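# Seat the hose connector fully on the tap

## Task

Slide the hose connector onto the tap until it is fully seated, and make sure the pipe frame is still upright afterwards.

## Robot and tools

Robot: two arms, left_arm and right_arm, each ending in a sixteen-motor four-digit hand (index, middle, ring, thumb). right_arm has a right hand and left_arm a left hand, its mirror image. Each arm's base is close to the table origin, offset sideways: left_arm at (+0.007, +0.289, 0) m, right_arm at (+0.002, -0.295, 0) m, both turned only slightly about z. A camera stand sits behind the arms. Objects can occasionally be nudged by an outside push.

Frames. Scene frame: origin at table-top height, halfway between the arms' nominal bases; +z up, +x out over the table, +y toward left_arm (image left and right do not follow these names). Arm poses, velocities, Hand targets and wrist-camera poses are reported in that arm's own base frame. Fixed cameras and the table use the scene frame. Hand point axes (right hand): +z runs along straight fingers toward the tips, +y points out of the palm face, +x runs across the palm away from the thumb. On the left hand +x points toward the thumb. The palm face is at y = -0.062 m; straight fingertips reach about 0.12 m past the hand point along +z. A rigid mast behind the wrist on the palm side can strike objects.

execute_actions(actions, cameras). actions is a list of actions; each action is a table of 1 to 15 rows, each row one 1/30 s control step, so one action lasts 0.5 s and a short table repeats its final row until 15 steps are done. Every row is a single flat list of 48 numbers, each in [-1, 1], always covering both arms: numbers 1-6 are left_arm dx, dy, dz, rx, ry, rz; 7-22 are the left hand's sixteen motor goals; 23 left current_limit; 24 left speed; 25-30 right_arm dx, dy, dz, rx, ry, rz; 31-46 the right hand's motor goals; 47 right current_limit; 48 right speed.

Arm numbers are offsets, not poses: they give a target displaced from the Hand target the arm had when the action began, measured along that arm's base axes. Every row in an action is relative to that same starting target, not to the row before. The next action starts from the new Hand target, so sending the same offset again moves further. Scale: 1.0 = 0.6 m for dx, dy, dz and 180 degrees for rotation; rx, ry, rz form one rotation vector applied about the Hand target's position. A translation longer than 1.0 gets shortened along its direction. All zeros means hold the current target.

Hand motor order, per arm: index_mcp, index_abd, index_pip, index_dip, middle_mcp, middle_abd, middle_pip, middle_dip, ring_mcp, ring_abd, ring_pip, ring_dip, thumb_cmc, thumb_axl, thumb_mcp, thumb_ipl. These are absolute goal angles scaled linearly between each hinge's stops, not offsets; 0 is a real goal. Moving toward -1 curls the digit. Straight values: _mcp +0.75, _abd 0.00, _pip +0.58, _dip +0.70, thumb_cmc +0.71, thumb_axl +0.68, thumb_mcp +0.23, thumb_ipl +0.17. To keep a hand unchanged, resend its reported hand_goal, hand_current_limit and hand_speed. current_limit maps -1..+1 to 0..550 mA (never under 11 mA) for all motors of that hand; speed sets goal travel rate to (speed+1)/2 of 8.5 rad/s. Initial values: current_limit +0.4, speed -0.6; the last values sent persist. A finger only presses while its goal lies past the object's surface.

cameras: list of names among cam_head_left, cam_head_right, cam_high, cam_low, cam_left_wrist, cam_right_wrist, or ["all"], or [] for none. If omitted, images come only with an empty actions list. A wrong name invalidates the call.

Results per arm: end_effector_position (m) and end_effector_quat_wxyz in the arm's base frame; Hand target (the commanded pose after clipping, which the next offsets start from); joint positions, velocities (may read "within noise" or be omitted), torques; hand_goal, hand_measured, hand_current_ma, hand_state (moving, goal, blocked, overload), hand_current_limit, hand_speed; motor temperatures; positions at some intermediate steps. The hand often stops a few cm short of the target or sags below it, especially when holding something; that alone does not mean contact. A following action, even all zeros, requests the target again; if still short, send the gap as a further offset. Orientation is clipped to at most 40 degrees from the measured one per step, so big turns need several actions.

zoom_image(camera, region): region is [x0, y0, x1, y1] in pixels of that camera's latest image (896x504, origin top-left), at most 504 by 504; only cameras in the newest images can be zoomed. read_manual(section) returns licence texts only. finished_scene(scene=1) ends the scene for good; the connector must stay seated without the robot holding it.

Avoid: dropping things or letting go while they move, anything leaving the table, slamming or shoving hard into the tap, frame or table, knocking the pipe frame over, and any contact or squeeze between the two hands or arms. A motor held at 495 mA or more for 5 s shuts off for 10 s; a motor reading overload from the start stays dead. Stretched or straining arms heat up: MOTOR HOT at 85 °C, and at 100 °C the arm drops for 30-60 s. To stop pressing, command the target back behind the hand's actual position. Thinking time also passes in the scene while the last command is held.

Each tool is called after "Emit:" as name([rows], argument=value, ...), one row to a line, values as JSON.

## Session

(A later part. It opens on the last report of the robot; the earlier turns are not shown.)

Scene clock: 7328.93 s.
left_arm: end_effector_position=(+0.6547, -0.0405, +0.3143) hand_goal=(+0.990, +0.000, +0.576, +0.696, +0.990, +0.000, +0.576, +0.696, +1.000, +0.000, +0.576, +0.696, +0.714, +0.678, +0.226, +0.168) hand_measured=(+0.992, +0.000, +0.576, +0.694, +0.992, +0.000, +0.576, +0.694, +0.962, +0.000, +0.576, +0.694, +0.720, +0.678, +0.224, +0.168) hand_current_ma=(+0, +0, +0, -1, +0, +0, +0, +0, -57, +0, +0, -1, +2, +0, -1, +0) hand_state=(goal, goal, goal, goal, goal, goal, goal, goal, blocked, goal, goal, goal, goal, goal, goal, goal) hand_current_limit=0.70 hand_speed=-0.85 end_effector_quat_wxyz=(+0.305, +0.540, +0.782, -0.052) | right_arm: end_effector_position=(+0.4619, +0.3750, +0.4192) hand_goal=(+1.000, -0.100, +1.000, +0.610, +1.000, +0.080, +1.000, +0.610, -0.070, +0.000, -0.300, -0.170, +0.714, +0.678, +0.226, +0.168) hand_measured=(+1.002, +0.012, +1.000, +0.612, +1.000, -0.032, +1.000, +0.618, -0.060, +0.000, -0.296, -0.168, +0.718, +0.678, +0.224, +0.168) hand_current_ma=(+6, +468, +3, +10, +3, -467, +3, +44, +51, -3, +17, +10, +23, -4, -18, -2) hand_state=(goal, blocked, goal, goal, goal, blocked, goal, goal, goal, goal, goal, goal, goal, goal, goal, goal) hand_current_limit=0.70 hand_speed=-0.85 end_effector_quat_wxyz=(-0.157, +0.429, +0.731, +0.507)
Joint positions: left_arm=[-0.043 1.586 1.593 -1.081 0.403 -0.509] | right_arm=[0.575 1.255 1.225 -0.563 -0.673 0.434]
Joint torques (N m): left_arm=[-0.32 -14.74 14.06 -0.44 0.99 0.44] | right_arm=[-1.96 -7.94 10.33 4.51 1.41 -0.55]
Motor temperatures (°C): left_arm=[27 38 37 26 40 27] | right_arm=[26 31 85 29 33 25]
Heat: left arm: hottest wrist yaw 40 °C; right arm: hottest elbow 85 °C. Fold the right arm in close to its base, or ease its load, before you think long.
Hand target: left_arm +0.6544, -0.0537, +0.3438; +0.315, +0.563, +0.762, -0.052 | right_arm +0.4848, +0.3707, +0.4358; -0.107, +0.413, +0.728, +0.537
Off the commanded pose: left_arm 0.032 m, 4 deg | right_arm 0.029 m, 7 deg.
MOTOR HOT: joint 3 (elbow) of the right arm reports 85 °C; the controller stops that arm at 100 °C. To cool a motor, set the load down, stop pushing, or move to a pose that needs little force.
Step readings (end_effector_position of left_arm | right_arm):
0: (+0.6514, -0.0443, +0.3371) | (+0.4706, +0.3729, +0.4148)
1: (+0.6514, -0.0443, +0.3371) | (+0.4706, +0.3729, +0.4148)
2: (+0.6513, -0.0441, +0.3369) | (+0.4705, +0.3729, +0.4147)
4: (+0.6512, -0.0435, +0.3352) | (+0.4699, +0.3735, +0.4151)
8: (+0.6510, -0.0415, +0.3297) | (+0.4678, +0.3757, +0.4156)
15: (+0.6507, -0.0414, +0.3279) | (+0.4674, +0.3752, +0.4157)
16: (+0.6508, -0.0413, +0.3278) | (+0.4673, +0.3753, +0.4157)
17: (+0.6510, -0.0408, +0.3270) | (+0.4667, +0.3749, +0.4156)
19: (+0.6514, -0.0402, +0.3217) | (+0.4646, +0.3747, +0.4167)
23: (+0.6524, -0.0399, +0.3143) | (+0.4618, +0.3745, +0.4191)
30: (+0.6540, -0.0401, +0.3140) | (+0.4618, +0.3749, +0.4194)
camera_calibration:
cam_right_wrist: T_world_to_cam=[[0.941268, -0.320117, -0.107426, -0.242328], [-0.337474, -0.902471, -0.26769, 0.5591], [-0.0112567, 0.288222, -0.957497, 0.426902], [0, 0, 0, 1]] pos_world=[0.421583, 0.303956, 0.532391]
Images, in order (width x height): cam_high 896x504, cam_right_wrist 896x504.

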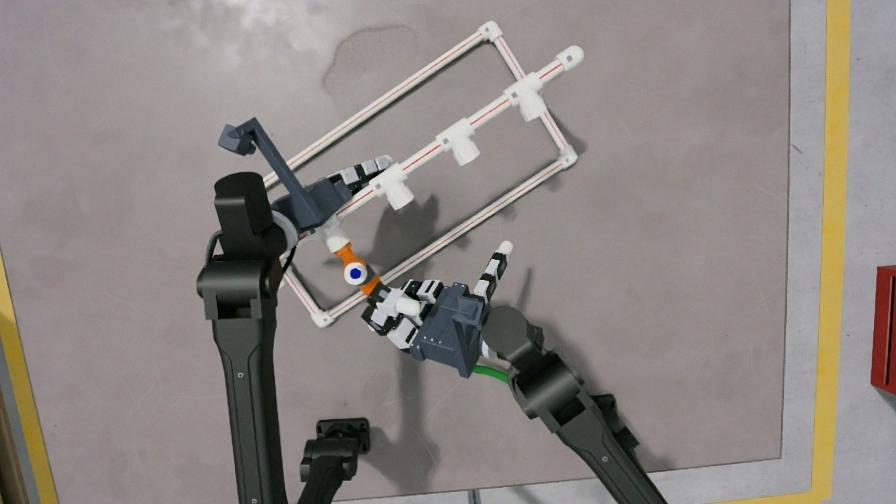

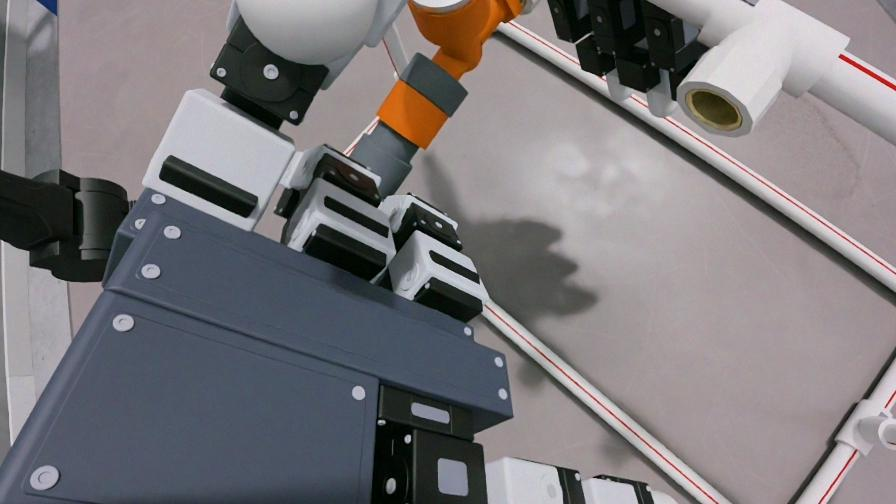

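Emit:
execute_actions([
  [[0,0,0,0,0,0,0.99,0,0.576,0.696,0.99,0,0.576,0.696,1.0,0,0.576,0.696,0.714,0.678,0.226,0.168,0.7,-0.85,0,0,0,0,0,0,1.0,0.22,1.0,0.61,1.0,-0.22,1.0,0.61,-0.07,0,-0.3,-0.17,0.714,0.678,0.226,0.168,0.7,-0.85]],
], cameras=["cam_high","cam_right_wrist","cam_head_left"])

Scene clock: 7339.43 s.
left_arm: end_effector_position=(+0.6542, -0.0388, +0.3141) hand_goal=(+0.990, +0.000, +0.576, +0.696, +0.990, +0.000, +0.576, +0.696, +1.000, +0.000, +0.576, +0.696, +0.714, +0.678, +0.226, +0.168) hand_measured=(+0.992, +0.000, +0.576, +0.694, +0.992, +0.000, +0.576, +0.694, +0.962, +0.000, +0.576, +0.694, +0.720, +0.678, +0.224, +0.168) hand_current_ma=(+0, +0, +0, -1, +0, +0, +0, +0, -54, +0, +0, -1, +2, +0, -1, +0) hand_state=(goal, goal, goal, goal, goal, goal, goal, goal, blocked, goal, goal, goal, goal, goal, goal, goal) hand_current_limit=0.70 hand_speed=-0.85 end_effector_quat_wxyz=(+0.304, +0.540, +0.783, -0.052) | right_arm: end_effector_position=(+0.4635, +0.3745, +0.4183) hand_goal=(+1.000, +0.220, +1.000, +0.610, +1.000, -0.220, +1.000, +0.610, -0.070, +0.000, -0.300, -0.170, +0.714, +0.678, +0.226, +0.168) hand_measured=(+1.000, +0.218, +1.000, +0.608, +1.002, -0.228, +1.000, +0.608, -0.060, +0.000, -0.296, -0.168, +0.718, +0.678, +0.224, +0.168) hand_current_ma=(+1, -4, +1, -7, +6, -34, +2, -11, +51, -3, +17, +10, +23, -4, -18, -2) hand_state=(goal, goal, goal, goal, goal, goal, goal, goal, goal, goal, goal, goal, goal, goal, goal, goal) hand_current_limit=0.70 hand_speed=-0.85 end_effector_quat_wxyz=(-0.142, +0.423, +0.736, +0.509)
Joint positions: left_arm=[-0.04 1.586 1.593 -1.085 0.404 -0.505] | right_arm=[0.576 1.255 1.217 -0.551 -0.654 0.407]
Joint torques (N m): left_arm=[-0.5 -14.1 14.08 -0.35 1.01 0.43] | right_arm=[-2.02 -7.88 10.81 4.19 0.73 -0.28]
Motor temperatures (°C): left_arm=[27 38 42 26 37 27] | right_arm=[26 31 79 28 32 25]
Heat: left arm: hottest elbow 42 °C; right arm: hottest elbow 79 °C.
Hand target: left_arm +0.6543, -0.0535, +0.3437; +0.315, +0.563, +0.763, -0.052 | right_arm +0.4848, +0.3707, +0.4358; -0.107, +0.413, +0.728, +0.537
Off the commanded pose: left_arm 0.033 m, 4 deg | right_arm 0.028 m, 5 deg.
MOTOR HOT: cleared for the motors of the right arm.
Step readings (end_effector_position of left_arm | right_arm):
0: (+0.6547, -0.0406, +0.3144) | (+0.4620, +0.3751, +0.4193)
1: (+0.6547, -0.0406, +0.3144) | (+0.4620, +0.3750, +0.4193)
2: (+0.6547, -0.0406, +0.3144) | (+0.4620, +0.3750, +0.4193)
4: (+0.6547, -0.0406, +0.3144) | (+0.4621, +0.3750, +0.4192)
8: (+0.6547, -0.0404, +0.3144) | (+0.4623, +0.3748, +0.4186)
15: (+0.6543, -0.0392, +0.3141) | (+0.4636, +0.3742, +0.4180)
camera_calibration:
cam_right_wrist: T_world_to_cam=[[0.943243, -0.324151, -0.0722348, -0.25832], [-0.331421, -0.904853, -0.267209, 0.55683], [0.0212543, 0.275984, -0.960927, 0.417224], [0, 0, 0, 1]] pos_world=[0.419337, 0.304968, 0.531053]
Images, in order (width x height): cam_head_left 896x504, cam_high 896x504, cam_right_wrist 896x504.

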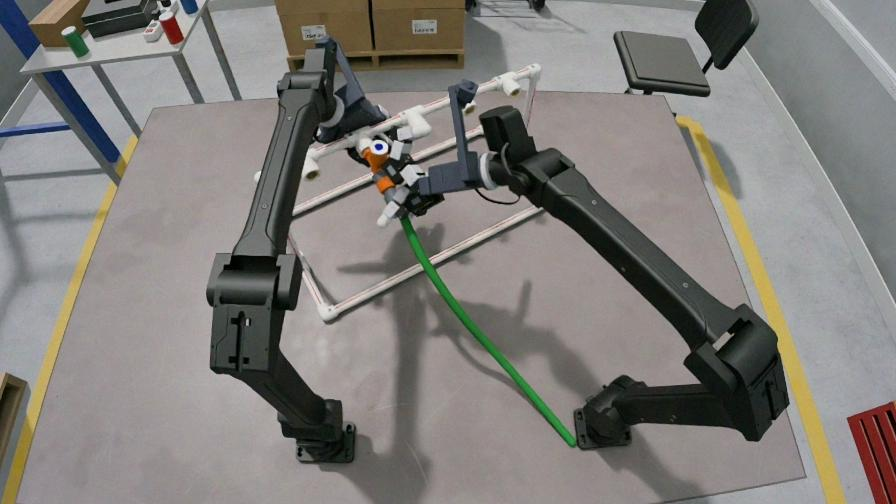

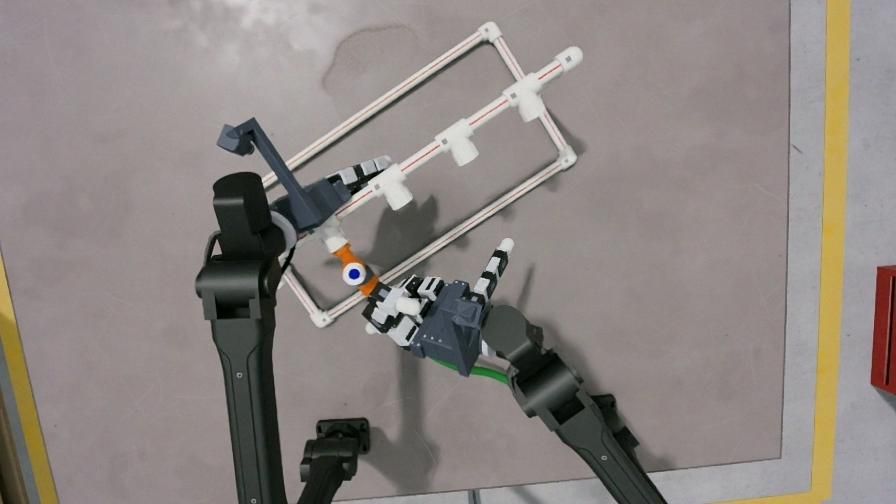

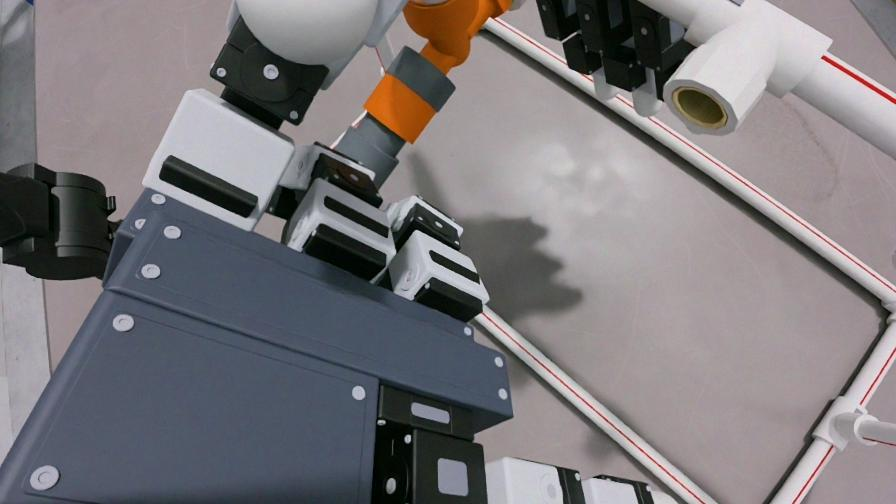

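Emit:
execute_actions([
  [[0,0,0,0,0,0,0.99,0,0.576,0.696,0.99,0,0.576,0.696,1.0,0,0.576,0.696,0.714,0.678,0.226,0.168,0.7,-0.85,-0.027,-0.025,-0.005,0,0,0,1.0,0.22,1.0,0.61,1.0,-0.22,1.0,0.61,-0.07,0,-0.3,-0.17,0.714,0.678,0.226,0.168,0.7,-0.85]],
  [[0,0,0,0,0,0,0.99,0,0.576,0.696,0.99,0,0.576,0.696,1.0,0,0.576,0.696,0.714,0.678,0.226,0.168,0.7,-0.85,-0.028,-0.1168,0.0574,0,0,0,1.0,0.22,1.0,0.61,1.0,-0.22,1.0,0.61,-0.07,0,-0.3,-0.17,0.714,0.678,0.226,0.168,0.7,-0.85]],
], cameras=["cam_high","cam_right_wrist"])

Scene clock: 7349.27 s.
left_arm: end_effector_position=(+0.6498, -0.0415, +0.3108) hand_goal=(+0.990, +0.000, +0.576, +0.696, +0.990, +0.000, +0.576, +0.696, +1.000, +0.000, +0.576, +0.696, +0.714, +0.678, +0.226, +0.168) hand_measured=(+0.992, +0.000, +0.576, +0.694, +0.992, +0.000, +0.576, +0.694, +0.982, +0.000, +0.576, +0.694, +0.720, +0.678, +0.224, +0.168) hand_current_ma=(+0, +0, +0, -1, +0, +0, +0, +0, -16, +0, +0, -1, +2, +0, -1, +0) hand_state=(goal, goal, goal, goal, goal, goal, goal, goal, goal, goal, goal, goal, goal, goal, goal, goal) hand_current_limit=0.70 hand_speed=-0.85 end_effector_quat_wxyz=(+0.297, +0.546, +0.781, -0.061) | right_arm: end_effector_position=(+0.4493, +0.2863, +0.4647) hand_goal=(+1.000, +0.220, +1.000, +0.610, +1.000, -0.220, +1.000, +0.610, -0.070, +0.000, -0.300, -0.170, +0.714, +0.678, +0.226, +0.168) hand_measured=(+1.000, +0.220, +1.000, +0.608, +1.000, -0.220, +0.998, +0.608, -0.062, +0.000, -0.298, -0.168, +0.718, +0.678, +0.224, +0.168) hand_current_ma=(+1, -2, +1, -7, +0, +1, -5, -11, +46, -2, +14, +10, +23, -4, -18, -2) hand_state=(goal, goal, goal, goal, goal, goal, goal, goal, goal, goal, goal, goal, goal, goal, goal, goal) hand_current_limit=0.70 hand_speed=-0.85 end_effector_quat_wxyz=(-0.109, +0.414, +0.726, +0.538)
Joint positions: left_arm=[-0.04 1.586 1.593 -1.109 0.415 -0.492] | right_arm=[0.408 1.098 1.178 -0.658 -0.756 0.297]
Joint torques (N m): left_arm=[-0.26 -14.51 14.2 0.53 0.61 0.25] | right_arm=[-1.03 -6.53 10.48 1.16 -0.48 -0.17]
Motor temperatures (°C): left_arm=[27 37 45 26 35 27] | right_arm=[26 31 77 28 31 25]
Heat: left arm: hottest elbow 45 °C; right arm: hottest elbow 77 °C.
Hand target: left_arm +0.6543, -0.0535, +0.3437; +0.315, +0.563, +0.762, -0.052 | right_arm +0.4518, +0.2856, +0.4672; -0.107, +0.413, +0.728, +0.537
Off the commanded pose: left_arm 0.035 m, 4 deg | right_arm 0.004 m, 0 deg.
Step readings (end_effector_position of left_arm | right_arm):
0: (+0.6542, -0.0388, +0.3141) | (+0.4635, +0.3745, +0.4183)
1: (+0.6542, -0.0388, +0.3141) | (+0.4635, +0.3745, +0.4178)
2: (+0.6542, -0.0388, +0.3141) | (+0.4632, +0.3743, +0.4173)
4: (+0.6541, -0.0389, +0.3141) | (+0.4620, +0.3734, +0.4178)
8: (+0.6529, -0.0396, +0.3132) | (+0.4589, +0.3712, +0.4185)
15: (+0.6522, -0.0401, +0.3126) | (+0.4575, +0.3702, +0.4189)
16: (+0.6522, -0.0401, +0.3126) | (+0.4573, +0.3702, +0.4190)
17: (+0.6521, -0.0402, +0.3125) | (+0.4568, +0.3689, +0.4200)
19: (+0.6508, -0.0409, +0.3115) | (+0.4570, +0.3569, +0.4232)
23: (+0.6498, -0.0414, +0.3108) | (+0.4606, +0.3124, +0.4438)
30: (+0.6498, -0.0415, +0.3108) | (+0.4512, +0.2855, +0.4664)
camera_calibration:
cam_right_wrist: T_world_to_cam=[[0.93394, -0.357363, -0.0068612, -0.286783], [-0.340904, -0.884828, -0.317592, 0.506633], [0.107425, 0.298951, -0.948203, 0.435256], [0, 0, 0, 1]] pos_world=[0.393794, 0.215677, 0.571646]
Images, in order (width x height): cam_high 896x504, cam_right_wrist 896x504.

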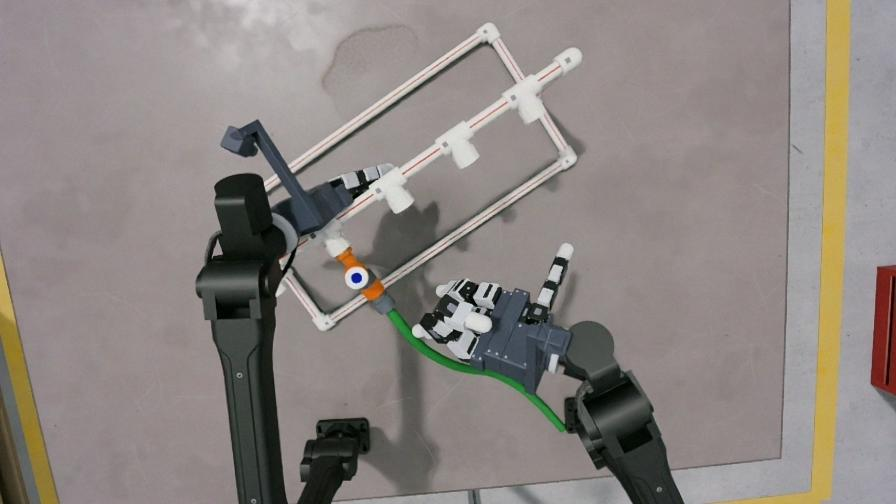

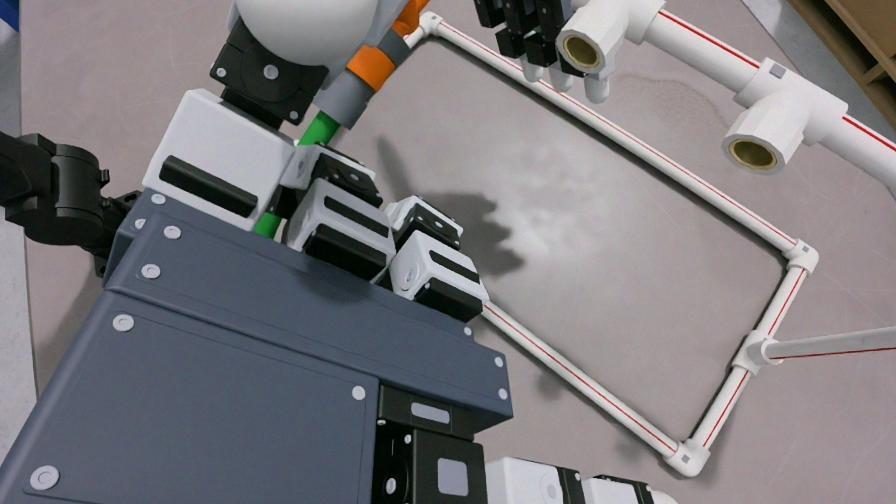

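Emit:
zoom_image(camera="cam_right_wrist", region=[250, 0, 490, 240])

Emit:
zoom_image(camera="cam_high", region=[280, 200, 600, 440])

Scaled by 2.100.

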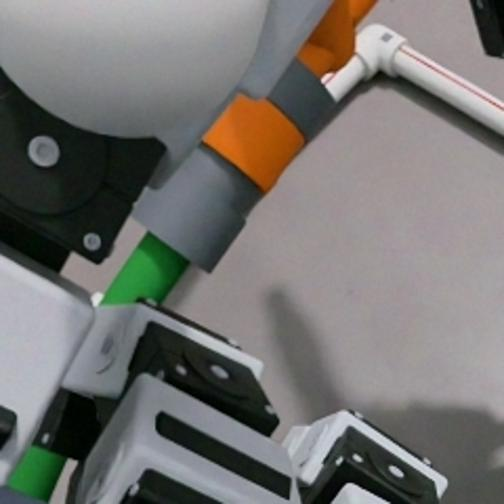

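Scaled by 1.575.

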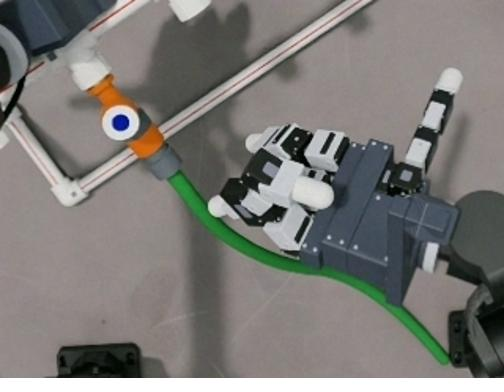

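Emit:
execute_actions([
  [[0.0547,0.0298,0.03,0,0,0,0.99,0,0.576,0.696,0.99,0,0.576,0.696,1.0,0,0.576,0.696,0.714,0.678,0.226,0.168,0.7,-0.85,-0.02,-0.0833,0.1,0,0,0,1.0,0.22,1.0,0.61,1.0,-0.22,1.0,0.61,-0.07,0,-0.3,-0.17,0.714,0.678,0.226,0.168,0.7,-0.85]],
  [[0.0683,0.0373,0.0298,0,0,0,0.99,0,0.576,0.696,0.99,0,0.576,0.696,1.0,0,0.576,0.696,0.714,0.678,0.226,0.168,0.7,-0.85,-0.0333,-0.1,0.1,0,0,0,1.0,0.22,1.0,0.61,1.0,-0.22,1.0,0.61,-0.07,0,-0.3,-0.17,0.714,0.678,0.226,0.168,0.7,-0.85]],
], cameras=["cam_high","cam_head_left","cam_low"])

Scene clock: 7368.20 s.
left_arm: end_effector_position=(+0.7167, -0.0125, +0.3397) hand_goal=(+0.990, +0.000, +0.576, +0.696, +0.990, +0.000, +0.576, +0.696, +1.000, +0.000, +0.576, +0.696, +0.714, +0.678, +0.226, +0.168) hand_measured=(+0.990, +0.000, +0.576, +0.694, +0.990, +0.000, +0.576, +0.694, +0.998, +0.000, +0.576, +0.694, +0.718, +0.678, +0.224, +0.168) hand_current_ma=(+0, +0, +0, -1, +0, +0, +0, +0, -1, +0, +0, -1, +2, +0, -1, +0) hand_state=(goal, goal, goal, goal, goal, goal, goal, goal, goal, goal, goal, goal, goal, goal, goal, goal) hand_current_limit=0.70 hand_speed=-0.85 end_effector_quat_wxyz=(+0.290, +0.554, +0.777, -0.071) | right_arm: end_effector_position=(+0.4170, +0.1791, +0.5596) hand_goal=(+1.000, +0.220, +1.000, +0.610, +1.000, -0.220, +1.000, +0.610, -0.070, +0.000, -0.300, -0.170, +0.714, +0.678, +0.226, +0.168) hand_measured=(+1.000, +0.220, +1.000, +0.608, +1.000, -0.220, +0.998, +0.608, -0.062, +0.000, -0.298, -0.168, +0.718, +0.678, +0.224, +0.168) hand_current_ma=(+1, -1, +1, -7, +0, +3, -5, -11, +44, -2, +14, +10, +23, -4, -18, -2) hand_state=(goal, goal, goal, goal, goal, goal, goal, goal, goal, goal, goal, goal, goal, goal, goal, goal) hand_current_limit=0.70 hand_speed=-0.85 end_effector_quat_wxyz=(-0.122, +0.425, +0.725, +0.528)
Joint positions: left_arm=[0.021 1.798 1.955 -1.312 0.455 -0.409] | right_arm=[0.111 1.055 1.461 -1.249 -0.987 0.005]
Joint torques (N m): left_arm=[0.79 -16.03 15.9 0.88 0.48 0.19] | right_arm=[-1.38 -4.37 13.2 0.76 -0.77 -0.19]
Motor temperatures (°C): left_arm=[27 37 48 26 34 27] | right_arm=[26 31 73 27 29 25]
Heat: left arm: hottest elbow 48 °C; right arm: hottest elbow 73 °C.
Hand target: left_arm +0.7281, -0.0133, +0.3799; +0.315, +0.563, +0.762, -0.052 | right_arm +0.4198, +0.1757, +0.5873; -0.107, +0.413, +0.728, +0.537
Off the commanded pose: left_arm 0.041 m, 4 deg | right_arm 0.028 m, 3 deg.
Step readings (end_effector_position of left_arm | right_arm):
0: (+0.6498, -0.0415, +0.3108) | (+0.4493, +0.2864, +0.4648)
1: (+0.6498, -0.0416, +0.3110) | (+0.4491, +0.2865, +0.4645)
2: (+0.6500, -0.0419, +0.3113) | (+0.4476, +0.2860, +0.4623)
4: (+0.6518, -0.0427, +0.3104) | (+0.4438, +0.2792, +0.4553)
8: (+0.6637, -0.0417, +0.3119) | (+0.4453, +0.2527, +0.4552)
15: (+0.6703, -0.0404, +0.3211) | (+0.4407, +0.2385, +0.4876)
16: (+0.6706, -0.0404, +0.3231) | (+0.4397, +0.2387, +0.4900)
17: (+0.6717, -0.0389, +0.3247) | (+0.4382, +0.2368, +0.4920)
19: (+0.6803, -0.0368, +0.3326) | (+0.4335, +0.2287, +0.4965)
23: (+0.7035, -0.0242, +0.3470) | (+0.4308, +0.1960, +0.5219)
30: (+0.7152, -0.0117, +0.3397) | (+0.4177, +0.1782, +0.5623)
Images, in order (width x height): cam_head_left 896x504, cam_high 896x504, cam_low 896x504.

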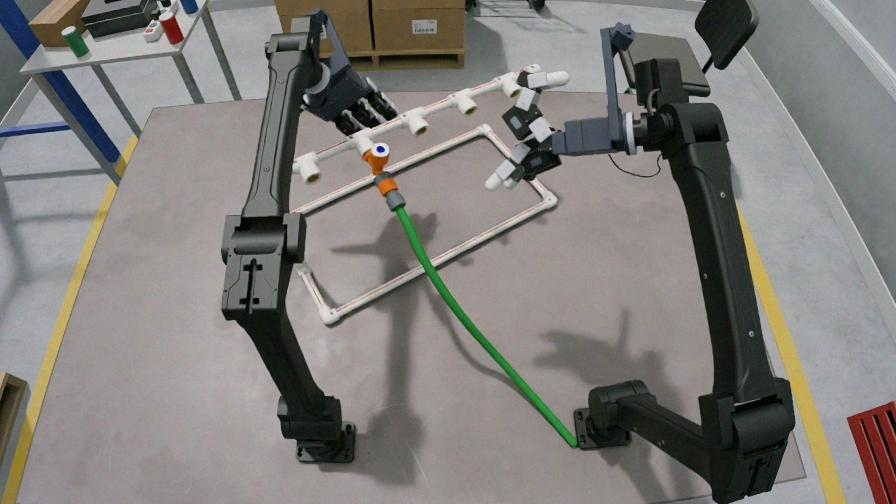

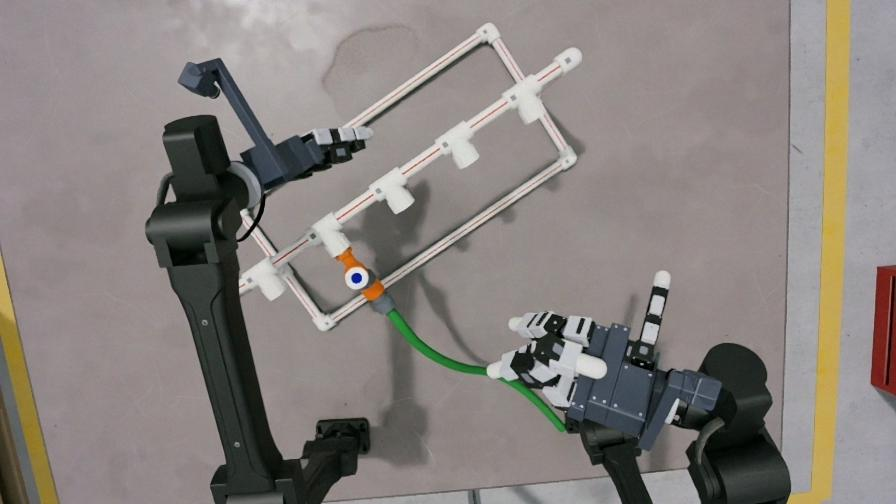

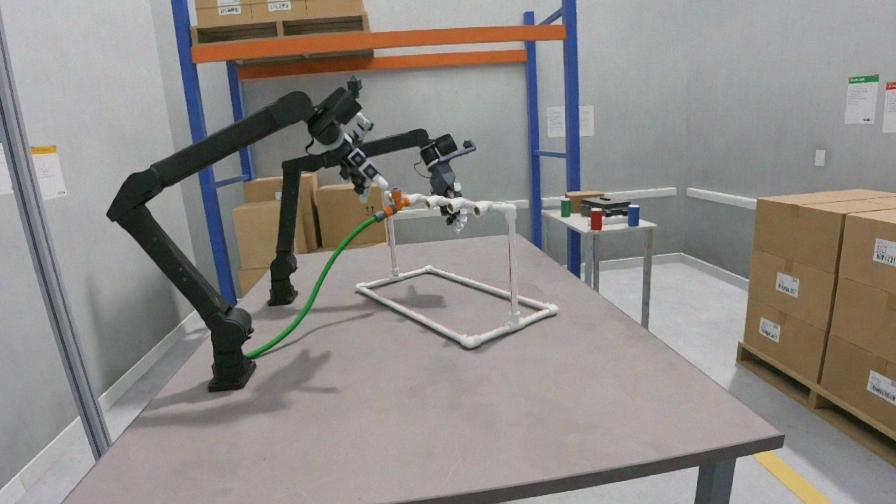

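Everything is clear of the connector. I'll check the seating up close.

Emit:
zoom_image(camera="cam_head_left", region=[340, 120, 440, 220])

Emit:
zoom_image(camera="cam_high", region=[310, 220, 420, 330])

Emit:
zoom_image(camera="cam_low", region=[350, 160, 460, 260])

Scaled by 5.040.

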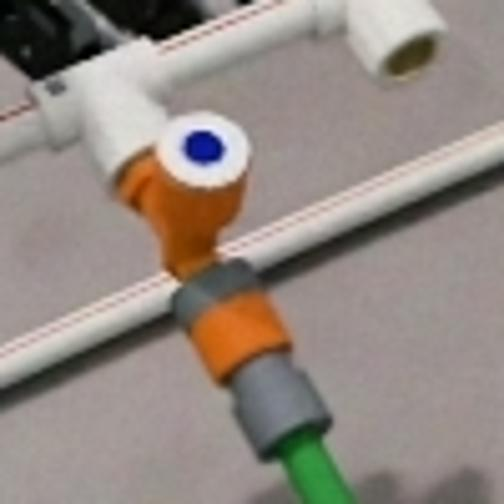

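Scaled by 4.582.

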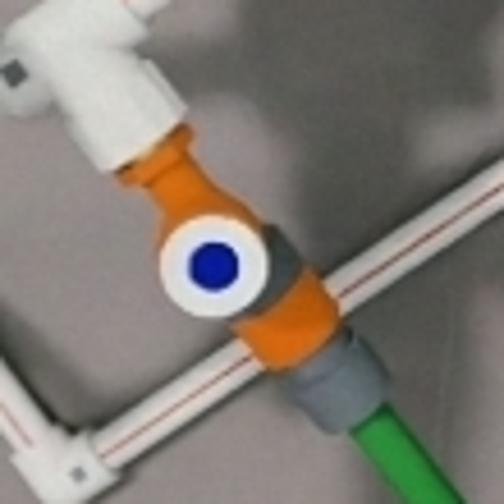

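Scaled by 4.582.

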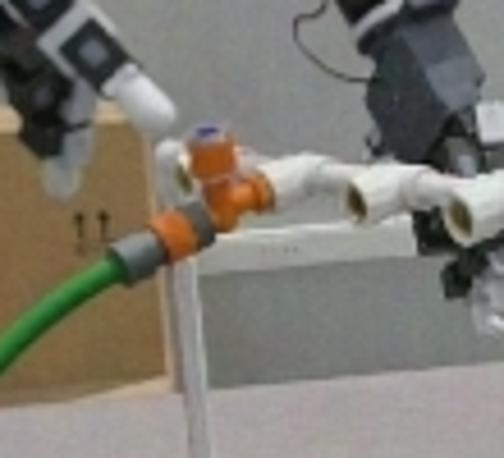

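Emit:
finished_scene()

The scene is finished: the task was done.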